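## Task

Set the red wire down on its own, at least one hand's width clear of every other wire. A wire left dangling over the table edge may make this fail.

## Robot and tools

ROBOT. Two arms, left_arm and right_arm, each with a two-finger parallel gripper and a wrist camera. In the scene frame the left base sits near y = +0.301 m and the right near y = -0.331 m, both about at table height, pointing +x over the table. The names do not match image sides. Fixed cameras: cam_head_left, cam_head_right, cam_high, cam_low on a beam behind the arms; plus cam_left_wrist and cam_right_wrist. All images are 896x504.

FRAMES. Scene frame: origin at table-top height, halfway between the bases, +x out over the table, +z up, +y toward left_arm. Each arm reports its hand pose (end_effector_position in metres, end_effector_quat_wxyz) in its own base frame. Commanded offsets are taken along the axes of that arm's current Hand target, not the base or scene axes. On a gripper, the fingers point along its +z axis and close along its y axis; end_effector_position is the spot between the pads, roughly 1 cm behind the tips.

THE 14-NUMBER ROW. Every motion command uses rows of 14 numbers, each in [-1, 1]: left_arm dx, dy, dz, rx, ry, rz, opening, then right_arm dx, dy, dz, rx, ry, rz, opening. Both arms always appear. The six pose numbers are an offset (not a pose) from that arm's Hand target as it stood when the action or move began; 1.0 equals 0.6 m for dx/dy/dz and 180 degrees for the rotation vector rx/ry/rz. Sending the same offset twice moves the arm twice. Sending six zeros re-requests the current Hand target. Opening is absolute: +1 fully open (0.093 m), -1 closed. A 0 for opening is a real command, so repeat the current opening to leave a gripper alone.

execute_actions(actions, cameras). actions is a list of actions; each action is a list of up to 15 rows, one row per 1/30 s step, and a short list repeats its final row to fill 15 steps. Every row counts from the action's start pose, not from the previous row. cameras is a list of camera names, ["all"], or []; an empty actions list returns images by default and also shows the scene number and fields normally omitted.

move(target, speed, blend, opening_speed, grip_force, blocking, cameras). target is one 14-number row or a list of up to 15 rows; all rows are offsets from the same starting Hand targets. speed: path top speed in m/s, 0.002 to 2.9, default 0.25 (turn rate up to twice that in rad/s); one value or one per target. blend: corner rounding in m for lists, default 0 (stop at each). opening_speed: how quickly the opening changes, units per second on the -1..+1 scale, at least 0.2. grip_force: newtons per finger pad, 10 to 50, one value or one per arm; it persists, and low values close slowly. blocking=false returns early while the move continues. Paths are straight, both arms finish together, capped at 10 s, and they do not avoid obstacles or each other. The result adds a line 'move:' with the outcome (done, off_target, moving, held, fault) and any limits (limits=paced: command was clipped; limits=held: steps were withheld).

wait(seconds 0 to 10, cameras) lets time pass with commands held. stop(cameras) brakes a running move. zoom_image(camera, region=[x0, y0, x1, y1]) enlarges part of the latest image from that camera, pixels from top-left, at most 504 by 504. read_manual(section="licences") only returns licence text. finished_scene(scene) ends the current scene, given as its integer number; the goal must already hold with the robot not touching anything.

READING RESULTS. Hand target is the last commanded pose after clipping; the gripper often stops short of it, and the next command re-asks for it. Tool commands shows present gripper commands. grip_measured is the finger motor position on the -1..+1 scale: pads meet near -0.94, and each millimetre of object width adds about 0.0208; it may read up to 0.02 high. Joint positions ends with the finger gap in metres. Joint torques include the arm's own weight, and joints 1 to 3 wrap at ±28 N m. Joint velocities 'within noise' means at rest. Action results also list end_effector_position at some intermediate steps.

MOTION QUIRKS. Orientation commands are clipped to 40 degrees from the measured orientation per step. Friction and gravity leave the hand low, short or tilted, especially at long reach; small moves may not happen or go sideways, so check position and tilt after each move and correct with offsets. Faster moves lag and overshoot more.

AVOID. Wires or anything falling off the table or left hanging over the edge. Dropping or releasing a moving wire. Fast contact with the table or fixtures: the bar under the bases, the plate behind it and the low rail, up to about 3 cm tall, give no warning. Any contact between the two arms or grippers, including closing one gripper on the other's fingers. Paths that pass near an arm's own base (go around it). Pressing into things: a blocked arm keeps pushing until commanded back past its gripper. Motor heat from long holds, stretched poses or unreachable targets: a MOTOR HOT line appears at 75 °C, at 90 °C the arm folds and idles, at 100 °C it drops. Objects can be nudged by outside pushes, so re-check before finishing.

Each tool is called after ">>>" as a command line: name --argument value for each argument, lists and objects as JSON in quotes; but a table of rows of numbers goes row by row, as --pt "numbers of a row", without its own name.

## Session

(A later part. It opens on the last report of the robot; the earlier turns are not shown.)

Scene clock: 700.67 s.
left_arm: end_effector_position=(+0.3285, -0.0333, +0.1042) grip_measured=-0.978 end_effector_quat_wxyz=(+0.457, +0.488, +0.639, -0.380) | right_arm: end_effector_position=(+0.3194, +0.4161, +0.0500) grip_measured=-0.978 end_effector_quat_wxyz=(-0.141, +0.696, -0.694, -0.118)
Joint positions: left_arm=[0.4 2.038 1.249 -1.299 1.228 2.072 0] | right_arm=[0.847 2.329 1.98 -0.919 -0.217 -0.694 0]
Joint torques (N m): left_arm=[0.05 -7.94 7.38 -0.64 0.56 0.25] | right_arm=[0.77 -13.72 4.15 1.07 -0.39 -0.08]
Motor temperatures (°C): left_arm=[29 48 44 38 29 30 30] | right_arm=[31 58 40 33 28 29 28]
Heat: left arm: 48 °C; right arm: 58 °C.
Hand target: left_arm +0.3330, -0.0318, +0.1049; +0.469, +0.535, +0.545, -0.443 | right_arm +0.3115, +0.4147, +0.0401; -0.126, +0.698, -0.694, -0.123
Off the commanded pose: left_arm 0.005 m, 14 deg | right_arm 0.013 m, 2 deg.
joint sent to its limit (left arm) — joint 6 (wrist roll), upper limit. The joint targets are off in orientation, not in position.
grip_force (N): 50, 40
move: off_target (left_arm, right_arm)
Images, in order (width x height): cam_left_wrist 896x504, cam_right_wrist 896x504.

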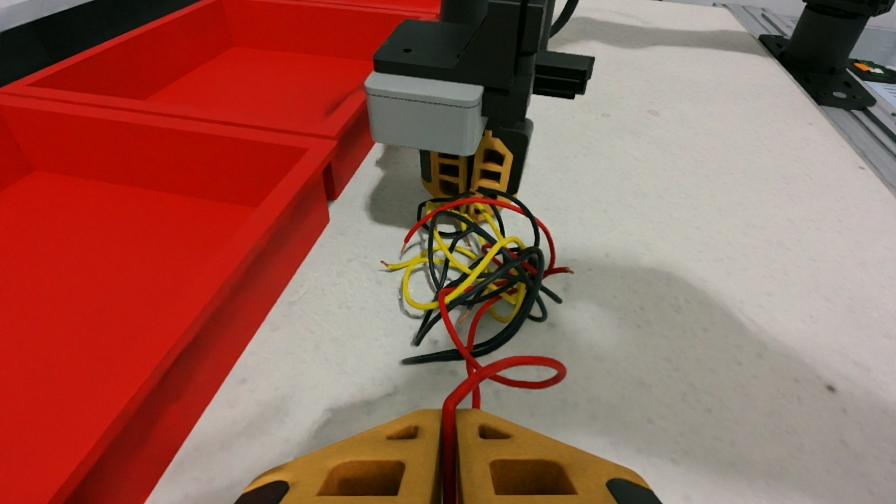

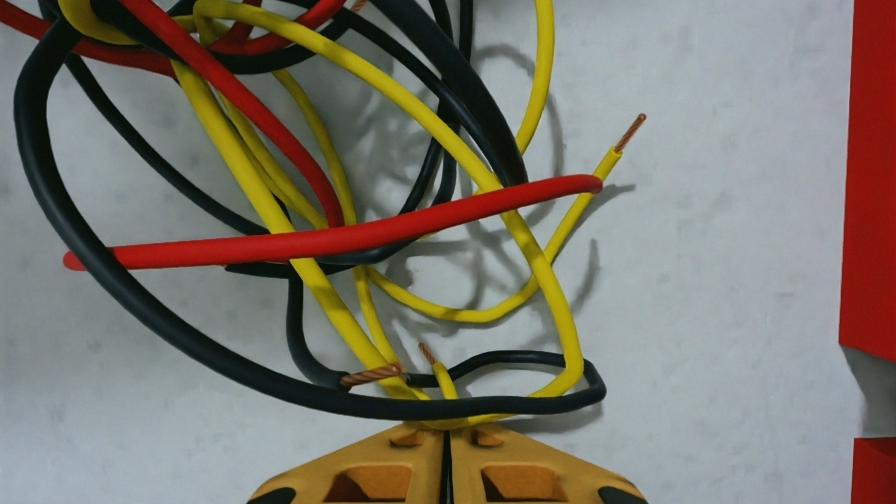

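>>> move --pt "0 0 0 0 0 0 -1 -0.017 0 -0.047 0 0 0 -1" --pt "0 0 0 0 0 0 -1 -0.0455 0 -0.0365 0 0 0 0.1" --pt "0 0 0 0 0 0 -1 -0.028 0 0.0105 0 0 0 0.1" --speed 0.1 --cameras '["cam_right_wrist","cam_left_wrist"]'

Scene clock: 713.23 s.
left_arm: end_effector_position=(+0.3285, -0.0333, +0.1042) grip_measured=-0.978 end_effector_quat_wxyz=(+0.457, +0.488, +0.639, -0.380) | right_arm: end_effector_position=(+0.3170, +0.4334, +0.0595) grip_measured=+0.097 end_effector_quat_wxyz=(-0.148, +0.698, -0.690, -0.122)
Joint positions: left_arm=[0.4 2.038 1.249 -1.299 1.228 2.072 0] | right_arm=[0.872 2.366 2.076 -0.96 -0.217 -0.674 0.05]
Joint torques (N m): left_arm=[0.08 -7.92 7.42 -0.64 0.56 0.24] | right_arm=[0.75 -11.71 5.08 1.1 -0.31 -0.03]
Motor temperatures (°C): left_arm=[29 48 45 38 29 30 30] | right_arm=[31 58 40 33 28 29 28]
Heat: left arm: 48 °C; right arm: 58 °C.
Hand target: left_arm +0.3330, -0.0318, +0.1049; +0.469, +0.535, +0.545, -0.443 | right_arm +0.3114, +0.4326, +0.0400; -0.126, +0.698, -0.694, -0.123
Off the commanded pose: left_arm 0.005 m, 14 deg | right_arm 0.020 m, 2 deg.
joint sent to its limit (left arm) — joint 6 (wrist roll), upper limit. The joint targets are off in orientation, not in position.
grip_force (N): 50, 40
move: off_target (left_arm, right_arm)
Images, in order (width x height): cam_left_wrist 896x504, cam_right_wrist 896x504.

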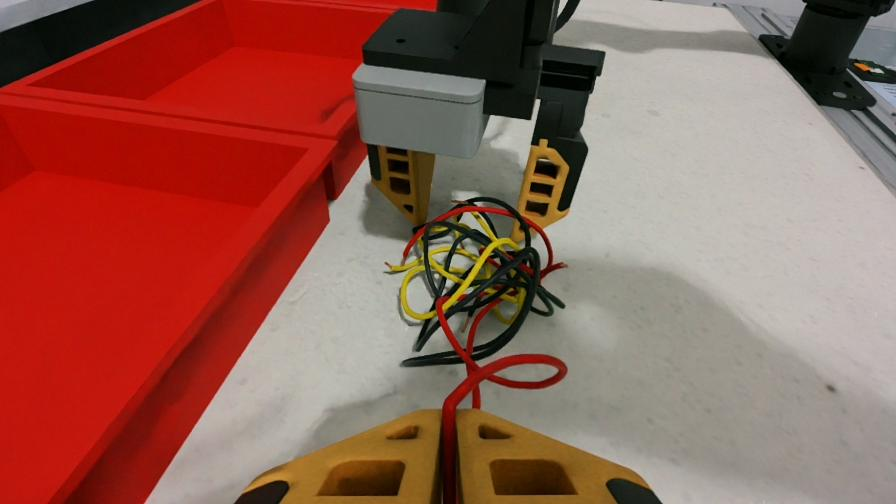

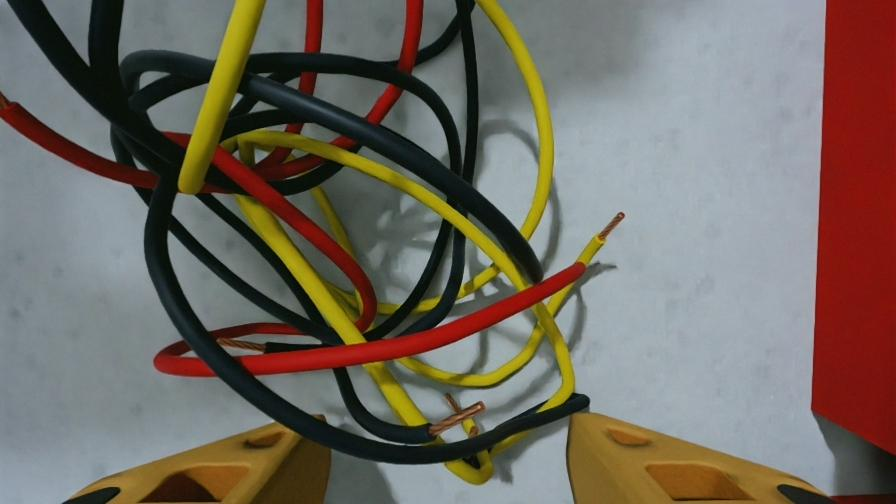

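>>> move --pt "0 0 0 0 0 0 -1 0.009 0 0.0235 0 0 0 0.1" --pt "0 0 0 0 0 0 -1 0.009 0 0.0235 0 0 0 -1" --speed 0.1 --cameras '["cam_right_wrist","cam_left_wrist"]'

Scene clock: 727.47 s.
left_arm: end_effector_position=(+0.3285, -0.0333, +0.1042) grip_measured=-0.978 end_effector_quat_wxyz=(+0.457, +0.488, +0.639, -0.380) | right_arm: end_effector_position=(+0.3168, +0.4357, +0.0504) grip_measured=-0.927 end_effector_quat_wxyz=(-0.151, +0.697, -0.689, -0.127)
Joint positions: left_arm=[0.4 2.038 1.249 -1.299 1.228 2.072 0] | right_arm=[0.872 2.37 2.043 -0.915 -0.227 -0.672 0.001]
Joint torques (N m): left_arm=[0.08 -7.92 7.39 -0.64 0.56 0.24] | right_arm=[0.73 -11.41 4.07 1.21 -0.2 -0.07]
Motor temperatures (°C): left_arm=[29 48 45 37 29 30 30] | right_arm=[31 56 39 33 28 29 28]
Heat: left arm: 48 °C; right arm: 56 °C.
Hand target: left_arm +0.3330, -0.0318, +0.1049; +0.469, +0.535, +0.545, -0.443 | right_arm +0.3114, +0.4324, +0.0249; -0.126, +0.698, -0.694, -0.123
Off the commanded pose: left_arm 0.005 m, 14 deg | right_arm 0.026 m, 3 deg.
joint sent to its limit (left arm) — joint 6 (wrist roll), upper limit. The joint targets are off in orientation, not in position.
grip_force (N): 50, 40
move: off_target (left_arm, right_arm); target 2's new opening was sent with right_arm's hand 0.025 m and 2 deg from that target
Images, in order (width x height): cam_left_wrist 896x504, cam_right_wrist 896x504.

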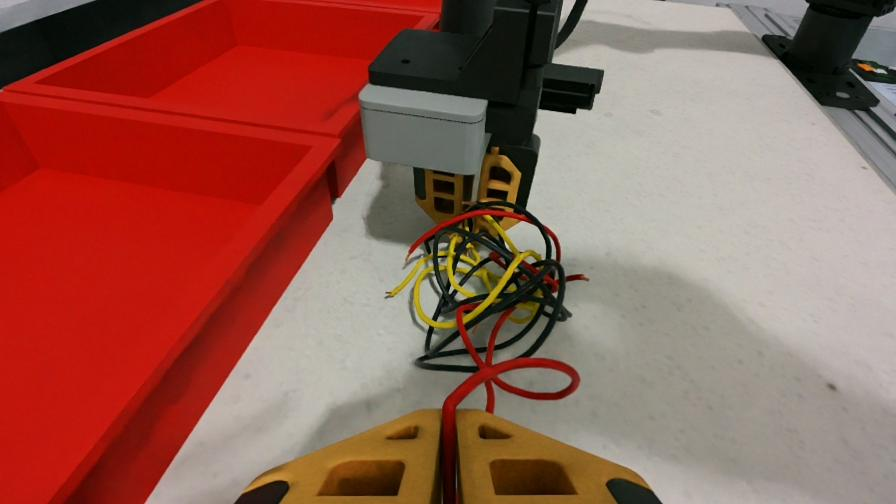

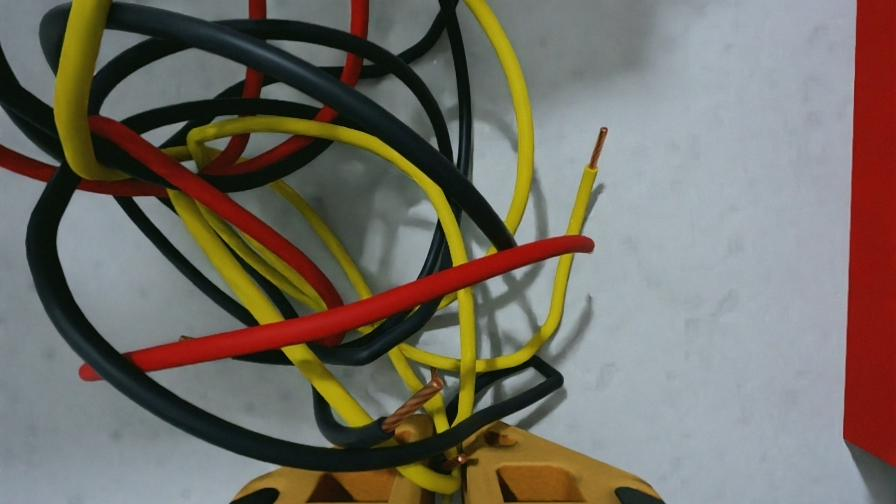

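>>> move --target '[0,0,0,0,0,0,-1, 0.2,0,-0.12,0,0,0,-1]' --speed 0.06 --cameras '["cam_right_wrist","cam_left_wrist","cam_head_left"]'

Scene clock: 735.47 s.
left_arm: end_effector_position=(+0.3245, -0.0471, +0.1037) grip_measured=-0.978 end_effector_quat_wxyz=(+0.444, +0.492, +0.634, -0.399) | right_arm: end_effector_position=(+0.3066, +0.3548, +0.0632) grip_measured=-0.937 end_effector_quat_wxyz=(-0.193, +0.716, -0.647, -0.179)
Joint positions: left_arm=[0.361 2.045 1.249 -1.321 1.228 2.072 0] | right_arm=[0.719 2.045 1.52 -0.682 -0.396 -0.88 0]
Joint torques (N m): left_arm=[3.4 -8.7 7.43 -0.45 0.5 0.25] | right_arm=[-4.64 -15.01 3.17 -0.3 0.95 -0.23]
Motor temperatures (°C): left_arm=[29 48 45 37 29 30 30] | right_arm=[31 55 39 33 28 29 28]
Heat: left arm: 48 °C; right arm: 55 °C.
Hand target: left_arm +0.3330, -0.0318, +0.1048; +0.469, +0.535, +0.545, -0.443 | right_arm +0.3121, +0.2948, +0.0509; -0.126, +0.698, -0.694, -0.123
Off the commanded pose: left_arm 0.018 m, 13 deg | right_arm 0.061 m, 12 deg.
joint sent to its limit (left arm) — joint 6 (wrist roll), upper limit. The joint targets are off in orientation, not in position.
grip_force (N): 50, 40
move: off_target (left_arm, right_arm)
Images, in order (width x height): cam_head_left 896x504, cam_left_wrist 896x504, cam_right_wrist 896x504.

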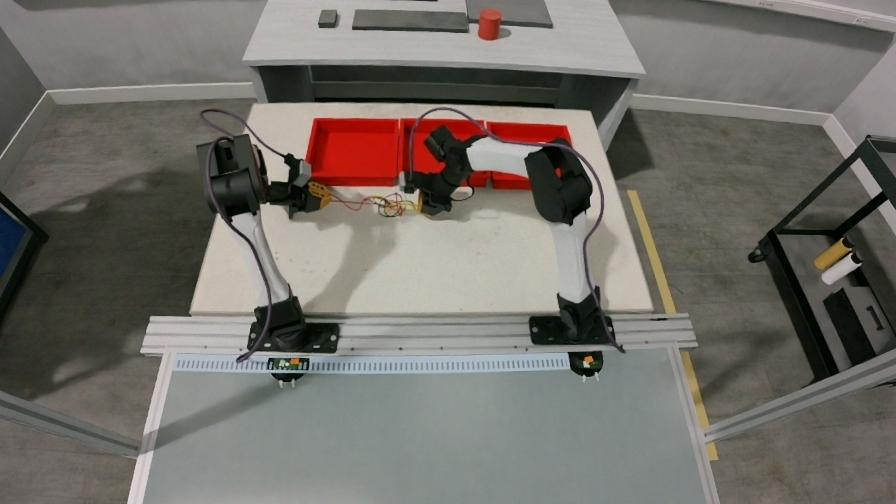

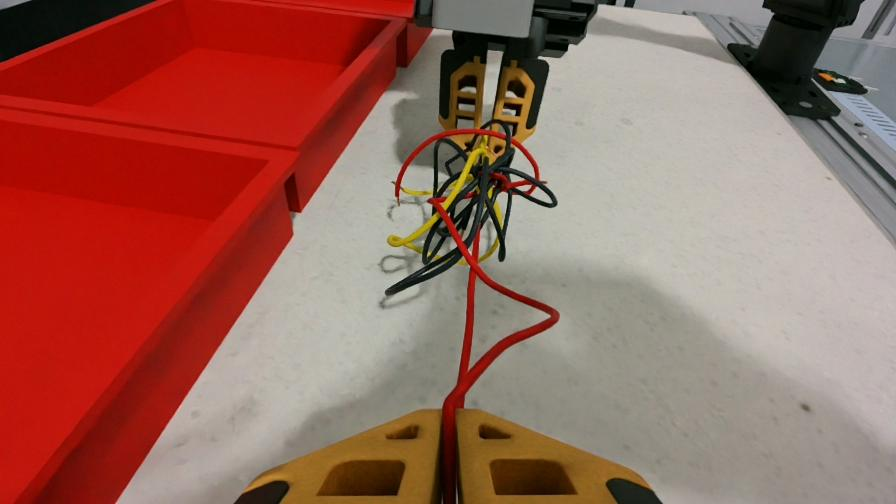

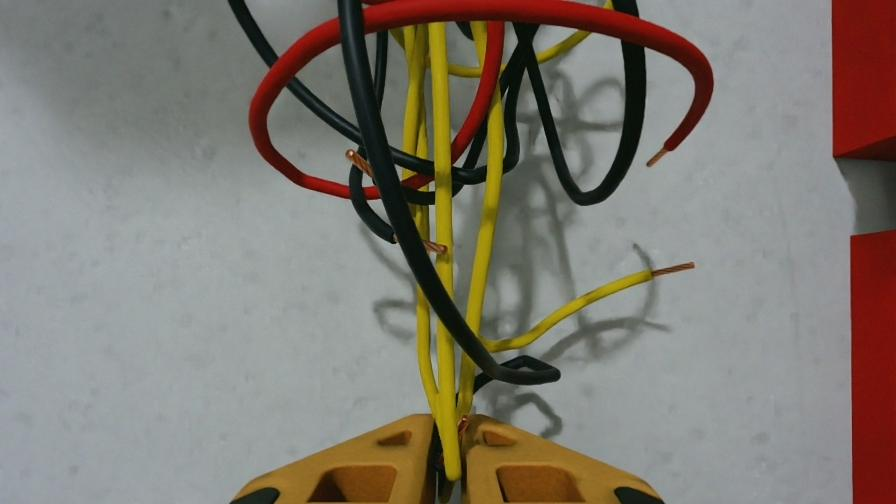

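>>> move --target '[-0.05,0,0,0,0,0,-1, 0.06,0,-0.08,0,0,0,-1]' --speed 0.05 --cameras '["cam_right_wrist","cam_left_wrist","cam_head_left"]'

Scene clock: 742.43 s.
left_arm: end_effector_position=(+0.3218, -0.0550, +0.1173) grip_measured=-0.978 end_effector_quat_wxyz=(+0.427, +0.480, +0.636, -0.426) | right_arm: end_effector_position=(+0.3093, +0.3141, +0.0968) grip_measured=-0.938 end_effector_quat_wxyz=(-0.206, +0.721, -0.635, -0.187)
Joint positions: left_arm=[0.339 2.045 1.288 -1.425 1.233 2.072 0] | right_arm=[0.625 1.922 1.472 -0.772 -0.453 -0.991 0]
Joint torques (N m): left_arm=[3.95 -13.61 8.5 -0.51 0.47 0.25] | right_arm=[-5.63 -14.52 3.47 -0.59 1.29 -0.22]
Motor temperatures (°C): left_arm=[29 48 45 37 29 30 30] | right_arm=[31 56 38 32 29 29 28]
Heat: left arm: 48 °C; right arm: 56 °C.
Hand target: left_arm +0.3326, -0.0369, +0.1343; +0.469, +0.535, +0.545, -0.443 | right_arm +0.3121, +0.2445, +0.0834; -0.126, +0.698, -0.694, -0.123
Off the commanded pose: left_arm 0.027 m, 13 deg | right_arm 0.071 m, 14 deg.
joint sent to its limit (left arm) — joint 6 (wrist roll), upper limit. The joint targets are off in orientation, not in position.
grip_force (N): 50, 40
move: off_target (left_arm, right_arm)
Images, in order (width x height): cam_head_left 896x504, cam_left_wrist 896x504, cam_right_wrist 896x504.

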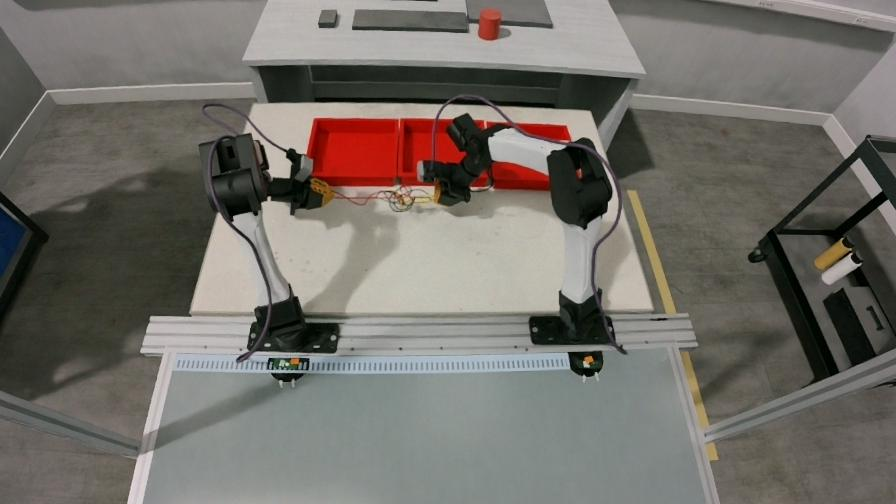

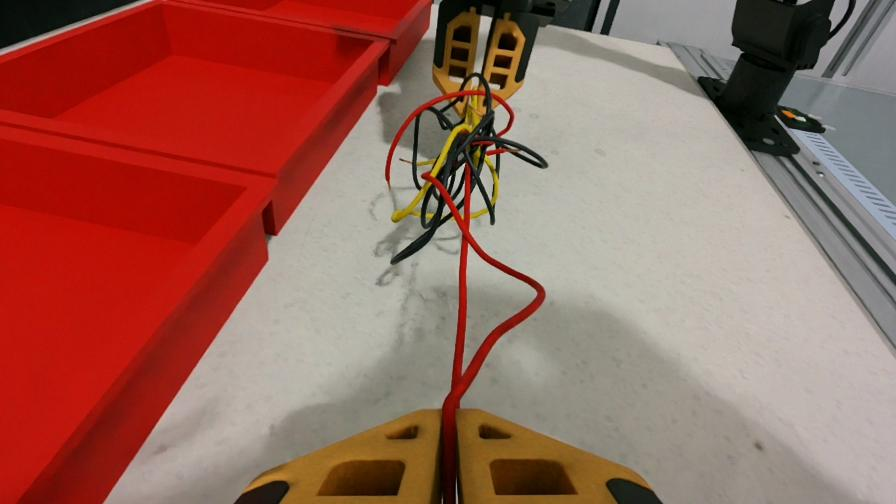

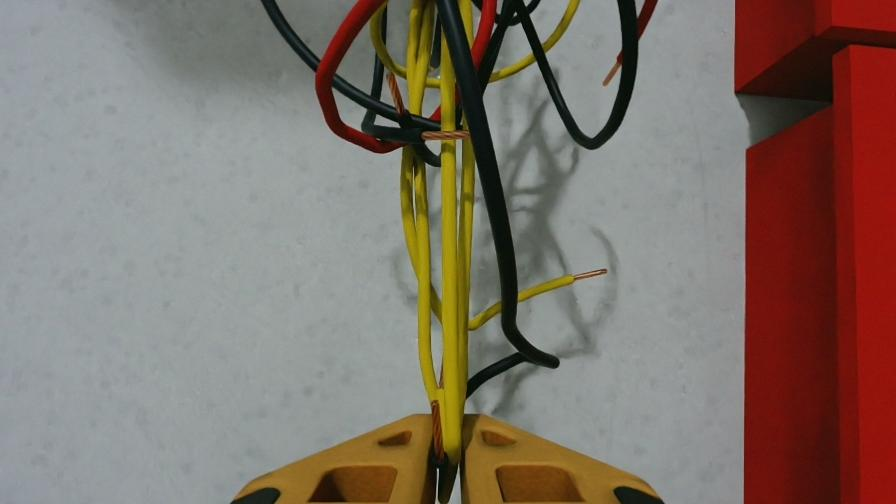

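>>> move --target '[-0.03,0,-0.05,0,0,0,-1, 0.12,0,-0.06,0,0,0,-1]' --speed 0.05 --cameras '["cam_right_wrist","cam_left_wrist","cam_head_left"]'

Scene clock: 750.13 s.
left_arm: end_effector_position=(+0.3284, -0.0162, +0.1416) grip_measured=-0.978 end_effector_quat_wxyz=(+0.433, +0.469, +0.663, -0.391) | right_arm: end_effector_position=(+0.3160, +0.1752, +0.0850) grip_measured=-0.973 end_effector_quat_wxyz=(-0.130, +0.698, -0.690, -0.136)
Joint positions: left_arm=[0.444 2.01 1.381 -1.526 1.18 2.072 0] | right_arm=[0.341 1.808 1.347 -0.988 -0.36 -1.219 0]
Joint torques (N m): left_arm=[1.24 -12.79 7.88 -0.74 0.53 0.25] | right_arm=[-0.72 -12.59 4.68 0.4 -0.09 -0.19]
Motor temperatures (°C): left_arm=[29 49 45 37 28 30 30] | right_arm=[32 55 38 32 29 29 29]
Heat: left arm: 49 °C; right arm: 55 °C.
Hand target: left_arm +0.3312, -0.0104, +0.1572; +0.469, +0.535, +0.545, -0.443 | right_arm +0.3125, +0.1645, +0.0924; -0.126, +0.698, -0.694, -0.123
Off the commanded pose: left_arm 0.017 m, 17 deg | right_arm 0.013 m, 2 deg.
joint sent to its limit (left arm) — joint 6 (wrist roll), upper limit. The joint targets are off in orientation, not in position.
grip_force (N): 50, 40
move: off_target (left_arm, right_arm)
Images, in order (width x height): cam_head_left 896x504, cam_left_wrist 896x504, cam_right_wrist 896x504.

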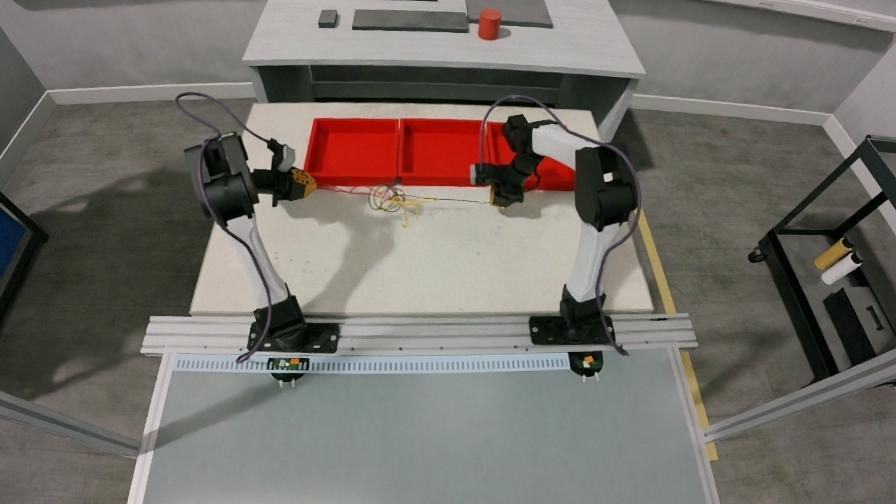

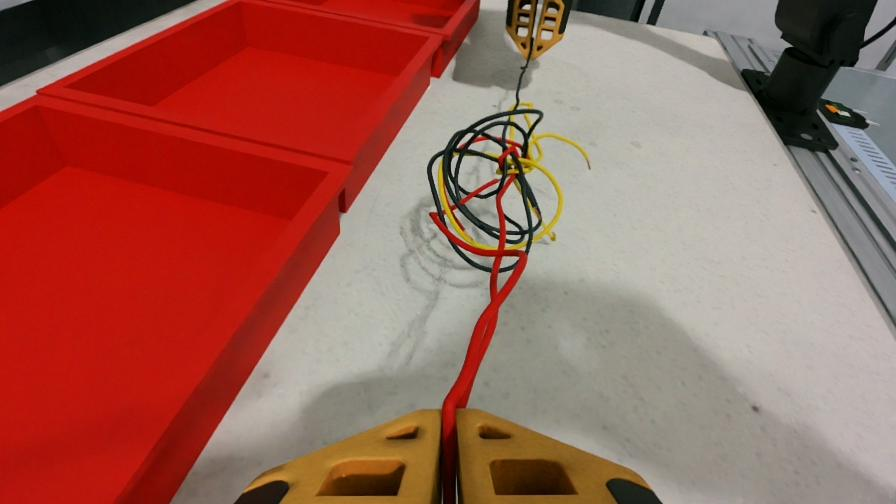

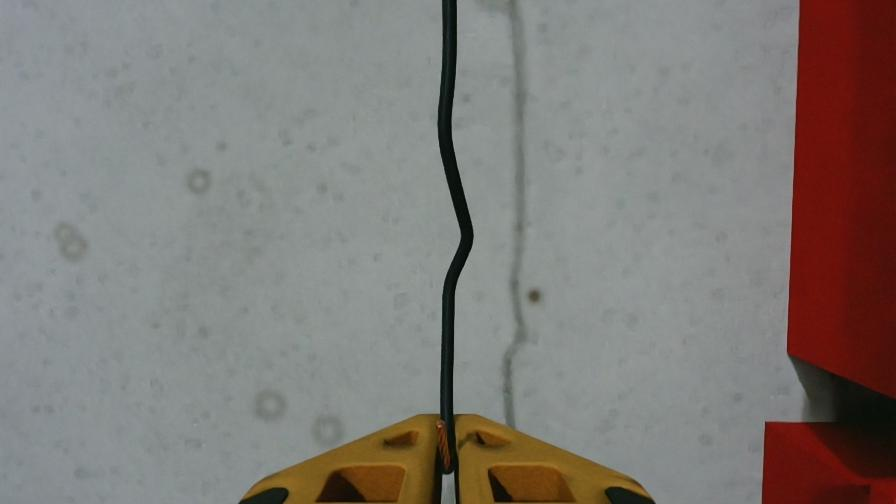

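>>> move --target '[0,0,0,0,0,0,-1, 0.2,0,-0.15,0,0,0,-1]' --speed 0.08 --cameras '["cam_right_wrist","cam_left_wrist","cam_head_left","cam_high"]'

Scene clock: 758.37 s.
left_arm: end_effector_position=(+0.3277, -0.0164, +0.1418) grip_measured=-0.978 end_effector_quat_wxyz=(+0.432, +0.468, +0.663, -0.393) | right_arm: end_effector_position=(+0.3119, +0.0274, +0.1258) grip_measured=-0.973 end_effector_quat_wxyz=(-0.125, +0.696, -0.694, -0.138)
Joint positions: left_arm=[0.444 2.01 1.381 -1.53 1.178 2.072 0] | right_arm=[-0.108 1.761 1.455 -1.328 -0.37 -1.694 0]
Joint torques (N m): left_arm=[1.21 -12.78 7.97 -0.73 0.53 0.24] | right_arm=[-0.62 -10.25 6.72 0.07 -0.2 -0.2]
Motor temperatures (°C): left_arm=[29 52 45 37 28 30 30] | right_arm=[32 56 38 32 29 29 29]
Heat: left arm: 52 °C; right arm: 56 °C.
Hand target: left_arm +0.3312, -0.0104, +0.1572; +0.469, +0.535, +0.545, -0.443 | right_arm +0.3129, +0.0208, +0.1352; -0.126, +0.698, -0.694, -0.123
Off the commanded pose: left_arm 0.017 m, 17 deg | right_arm 0.012 m, 2 deg.
joint sent to its limit (left arm) — joint 6 (wrist roll), upper limit. The joint targets are off in orientation, not in position.
grip_force (N): 50, 40
move: off_target (left_arm, right_arm)
Images, in order (width x height): cam_head_left 896x504, cam_high 896x504, cam_left_wrist 896x504, cam_right_wrist 896x504.

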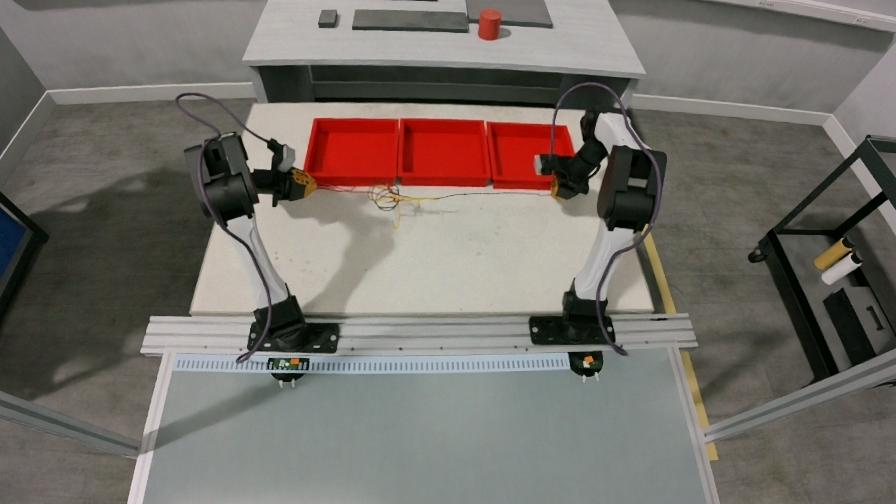

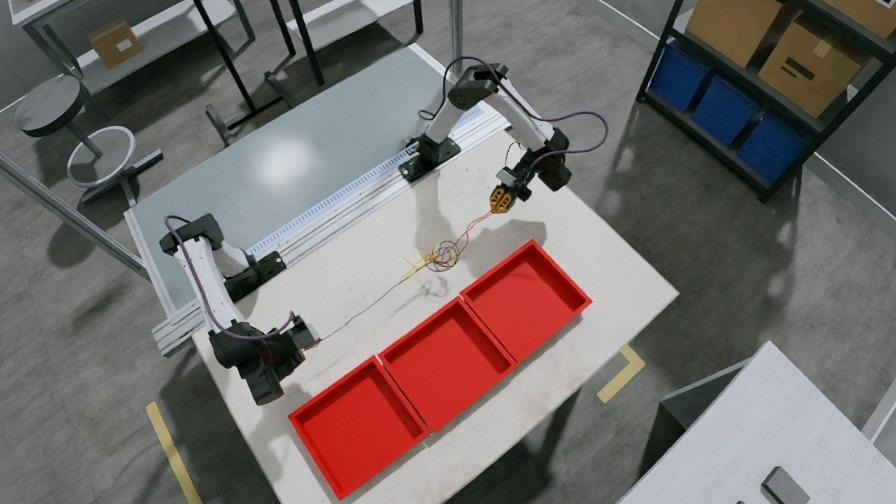

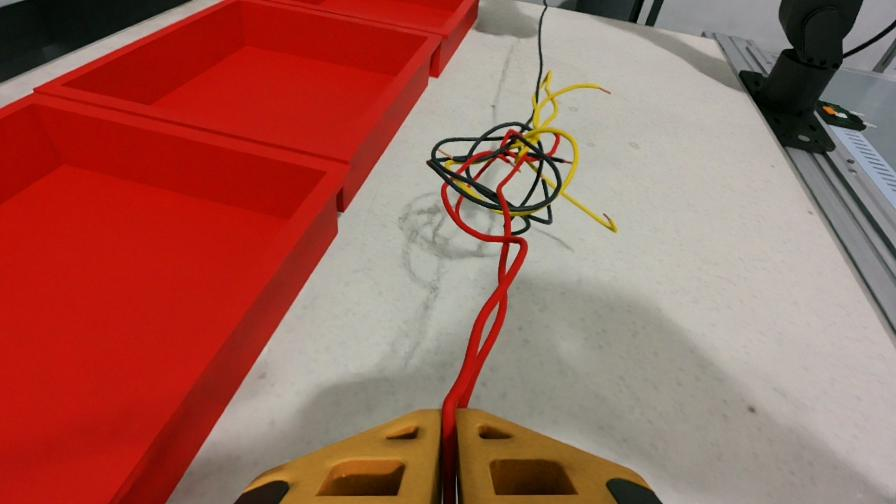

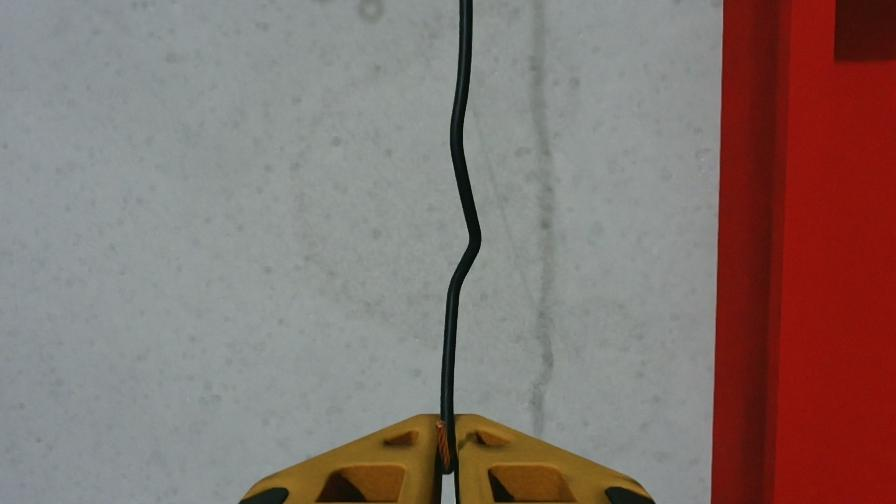

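>>> move --target '[0,0,0,0,0,0,-1, 0.12,0,-0.12,0,0,0,-1]' --speed 0.08 --cameras '["cam_right_wrist","cam_left_wrist","cam_head_left","cam_high"]'

Scene clock: 770.13 s.
left_arm: end_effector_position=(+0.3275, -0.0163, +0.1416) grip_measured=-0.978 end_effector_quat_wxyz=(+0.431, +0.468, +0.664, -0.393) | right_arm: end_effector_position=(+0.3137, -0.0667, +0.1756) grip_measured=-0.973 end_effector_quat_wxyz=(-0.142, +0.695, -0.698, -0.101)
Joint positions: left_arm=[0.444 2.01 1.381 -1.53 1.177 2.072 0] | right_arm=[-0.387 1.819 1.73 -1.561 -0.342 -1.968 0]
Joint torques (N m): left_arm=[1.24 -12.77 8.01 -0.73 0.53 0.25] | right_arm=[-0.44 -8.16 6.6 0.03 -0.25 -0.22]
Heat: left arm: 54 °C; right arm: 54 °C.
Hand target: left_arm +0.3312, -0.0104, +0.1572; +0.469, +0.535, +0.545, -0.443 | right_arm +0.3132, -0.0718, +0.1778; -0.126, +0.698, -0.694, -0.123
Off the commanded pose: left_arm 0.017 m, 17 deg | right_arm 0.005 m, 3 deg.
joint sent to its limit (left arm) — joint 6 (wrist roll), upper limit. The joint targets are off in orientation, not in position.
joint sent to its limit (right arm) — joint 4 (wrist pitch), lower limit. The joint targets are off in orientation, not in position.
grip_force (N): 50, 40
move: off_target (left_arm, right_arm)
Images, in order (width x height): cam_head_left 896x504, cam_high 896x504, cam_left_wrist 896x504, cam_right_wrist 896x504.

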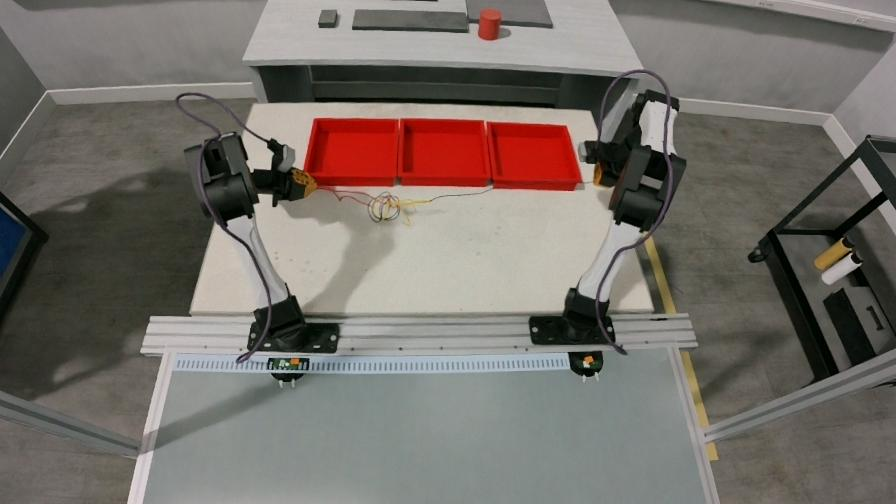

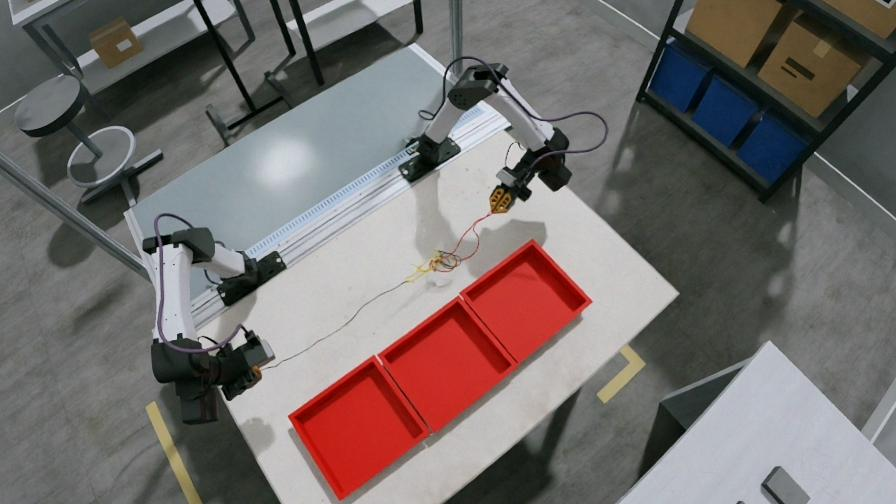

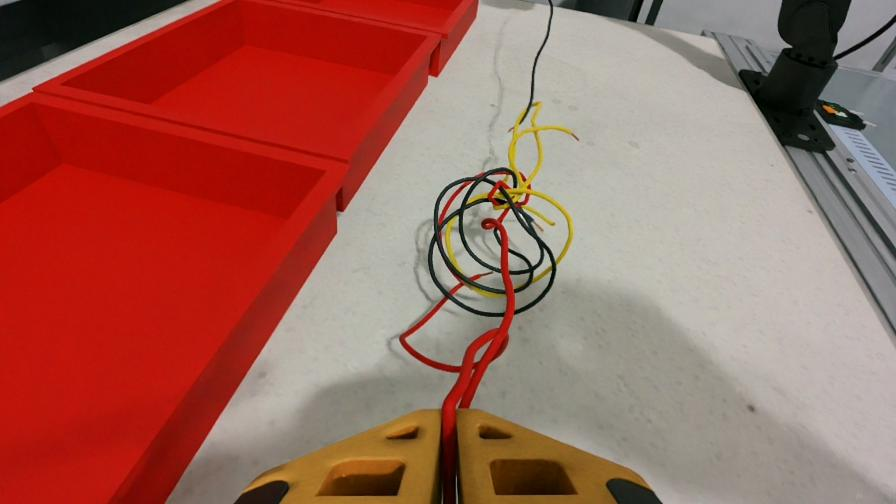

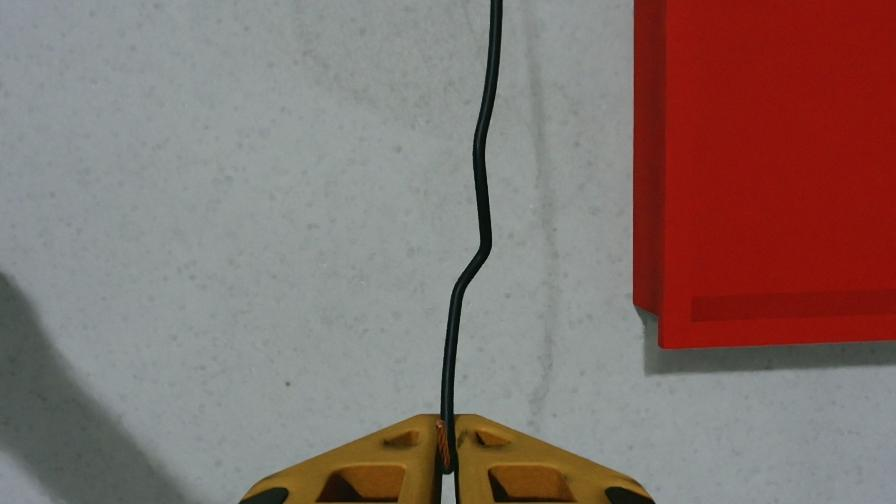

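>>> move --pt "0 0 0 0 0 0 -1 -0.058 0 0.226 0 0 0 -1" --pt "0 0 0 0 0 0 -1 -0.058 0 0.226 0 0 0 -0.5" --pt "0 0 0 0 0 0 -1 -0.05 0 -0.03 0 0 0 -0.3" --speed 0.15

>>> move --target '[0,0,0,0,0,0,-1, -0.5,0.0,0.15,0,0,0,-0.1]' --speed 0.25 --cameras '["all"]'

Scene clock: 790.40 s.
left_arm: end_effector_position=(+0.3275, -0.0163, +0.1415) grip_measured=-0.978 end_effector_quat_wxyz=(+0.431, +0.469, +0.664, -0.393) | right_arm: end_effector_position=(+0.3169, -0.0477, +0.1897) grip_measured=-0.303 end_effector_quat_wxyz=(-0.146, +0.689, -0.704, -0.088)
Joint positions: left_arm=[0.444 2.01 1.381 -1.53 1.176 2.072 0] | right_arm=[-0.327 1.779 1.74 -1.559 -0.342 -1.882 0.031]
Joint torques (N m): left_arm=[1.24 -12.75 8.01 -0.73 0.54 0.24] | right_arm=[-0.46 -11.86 6.43 0.12 -0.39 -0.2]
Motor temperatures (°C): left_arm=[29 57 46 36 28 30 30] | right_arm=[31 53 40 31 29 29 29]
Heat: left arm: 57 °C; right arm: 53 °C.
Hand target: left_arm +0.3312, -0.0104, +0.1572; +0.469, +0.535, +0.545, -0.443 | right_arm +0.3130, -0.0498, +0.2050; -0.126, +0.698, -0.694, -0.123
Off the commanded pose: left_arm 0.017 m, 17 deg | right_arm 0.016 m, 5 deg.
joint sent to its limit (left arm) — joint 6 (wrist roll), upper limit. The joint targets are off in orientation, not in position.
joint sent to its limit (right arm) — joint 4 (wrist pitch), lower limit. The joint targets are off in orientation, not in position.
grip_force (N): 50, 40
move: off_target (left_arm, right_arm); target 3's new opening was sent with right_arm's hand 0.016 m and 5 deg from that target

Scene clock: 792.50 s.
left_arm: end_effector_position=(+0.3275, -0.0163, +0.1415) grip_measured=-0.978 end_effector_quat_wxyz=(+0.431, +0.469, +0.664, -0.393) | right_arm: end_effector_position=(+0.3096, +0.2641, +0.2268) grip_measured=-0.103 end_effector_quat_wxyz=(-0.135, +0.701, -0.689, -0.125)
Joint positions: left_arm=[0.444 2.01 1.381 -1.53 1.176 2.072 0] | right_arm=[0.584 1.96 2.12 -1.51 -0.3 -0.971 0.04]
Joint torques (N m): left_arm=[1.24 -12.77 7.99 -0.72 0.54 0.24] | right_arm=[0.13 -8.85 6.83 0.66 -0.26 -0.02]
Motor temperatures (°C): left_arm=[29 57 46 36 28 30 30] | right_arm=[31 52 40 31 29 29 29]
Heat: left arm: 57 °C; right arm: 52 °C.
Hand target: left_arm +0.3312, -0.0104, +0.1572; +0.469, +0.535, +0.545, -0.443 | right_arm +0.3113, +0.2627, +0.2246; -0.126, +0.698, -0.694, -0.123
Off the commanded pose: left_arm 0.017 m, 17 deg | right_arm 0.003 m, 1 deg.
joint sent to its limit (left arm) — joint 6 (wrist roll), upper limit. The joint targets are off in orientation, not in position.
grip_force (N): 50, 40
move: off_target (left_arm)

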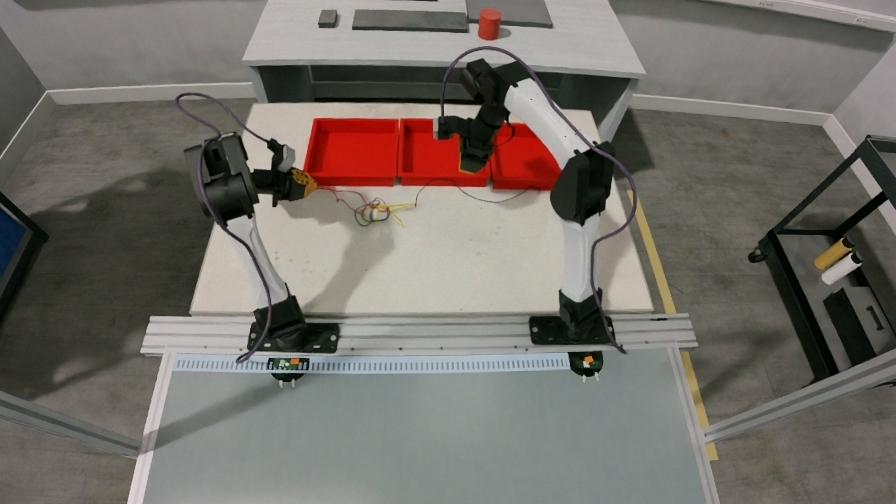

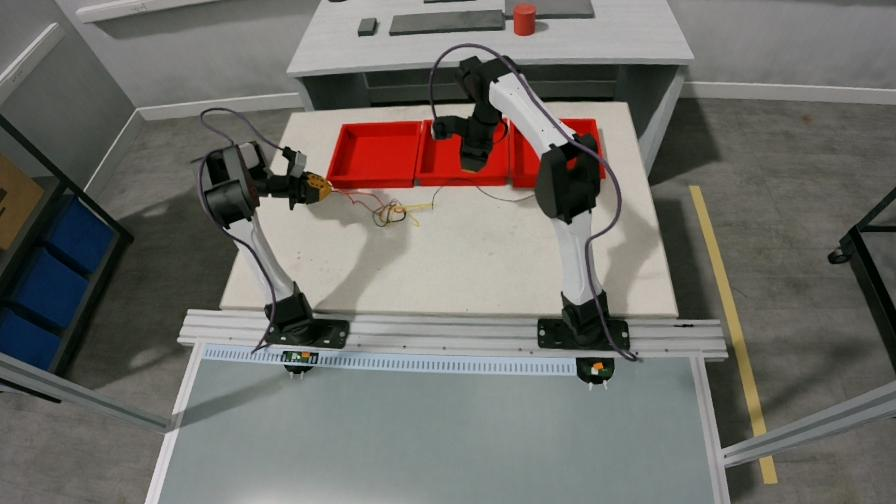

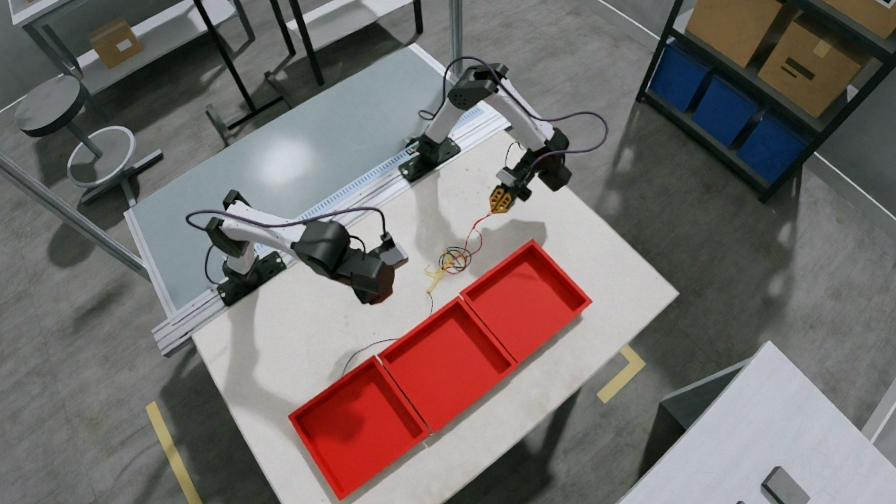

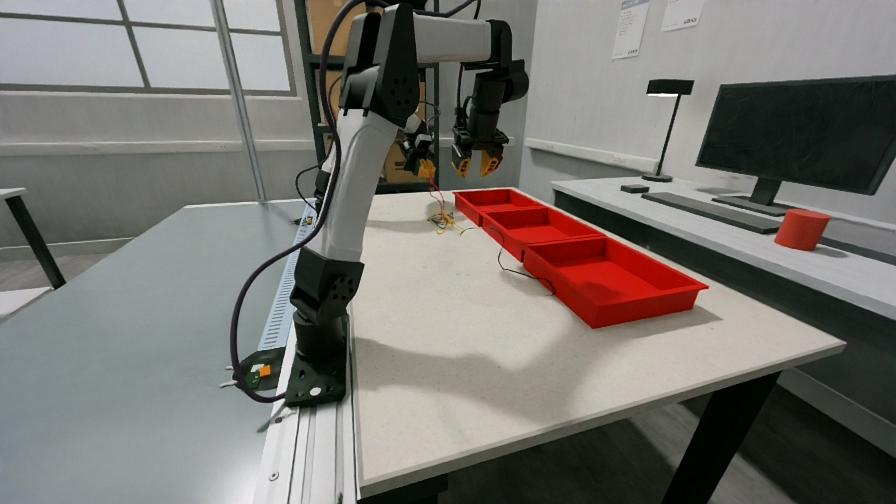

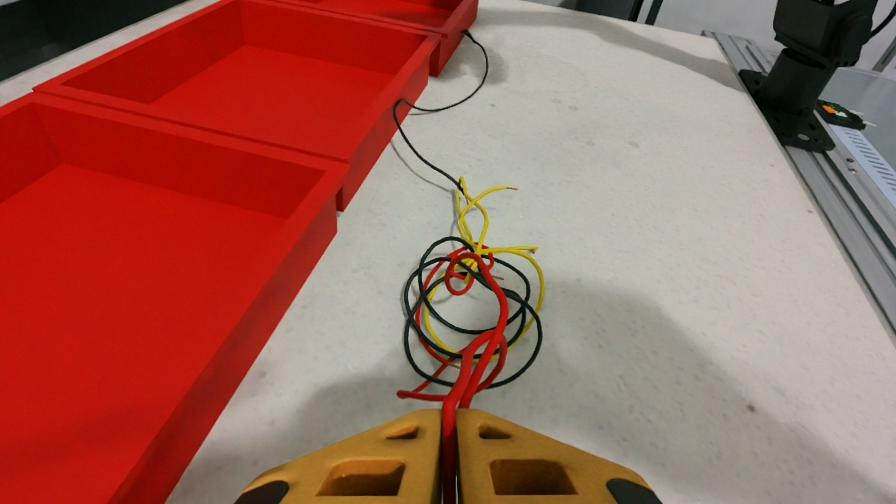

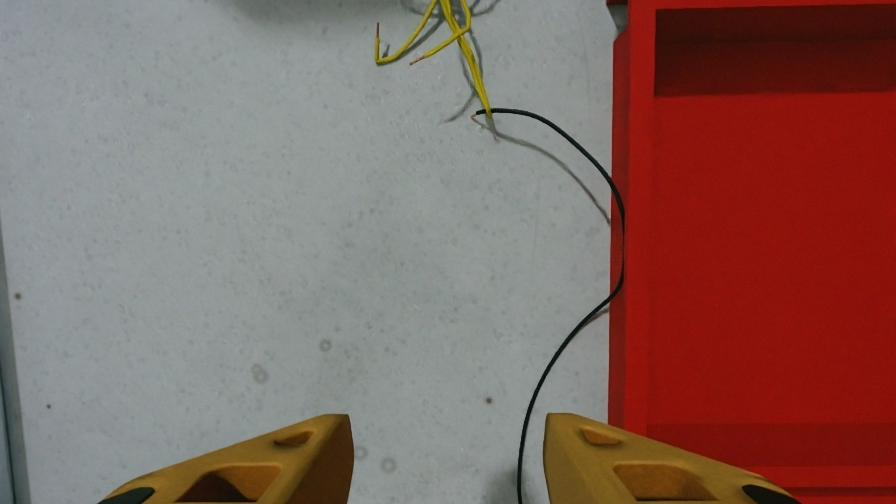

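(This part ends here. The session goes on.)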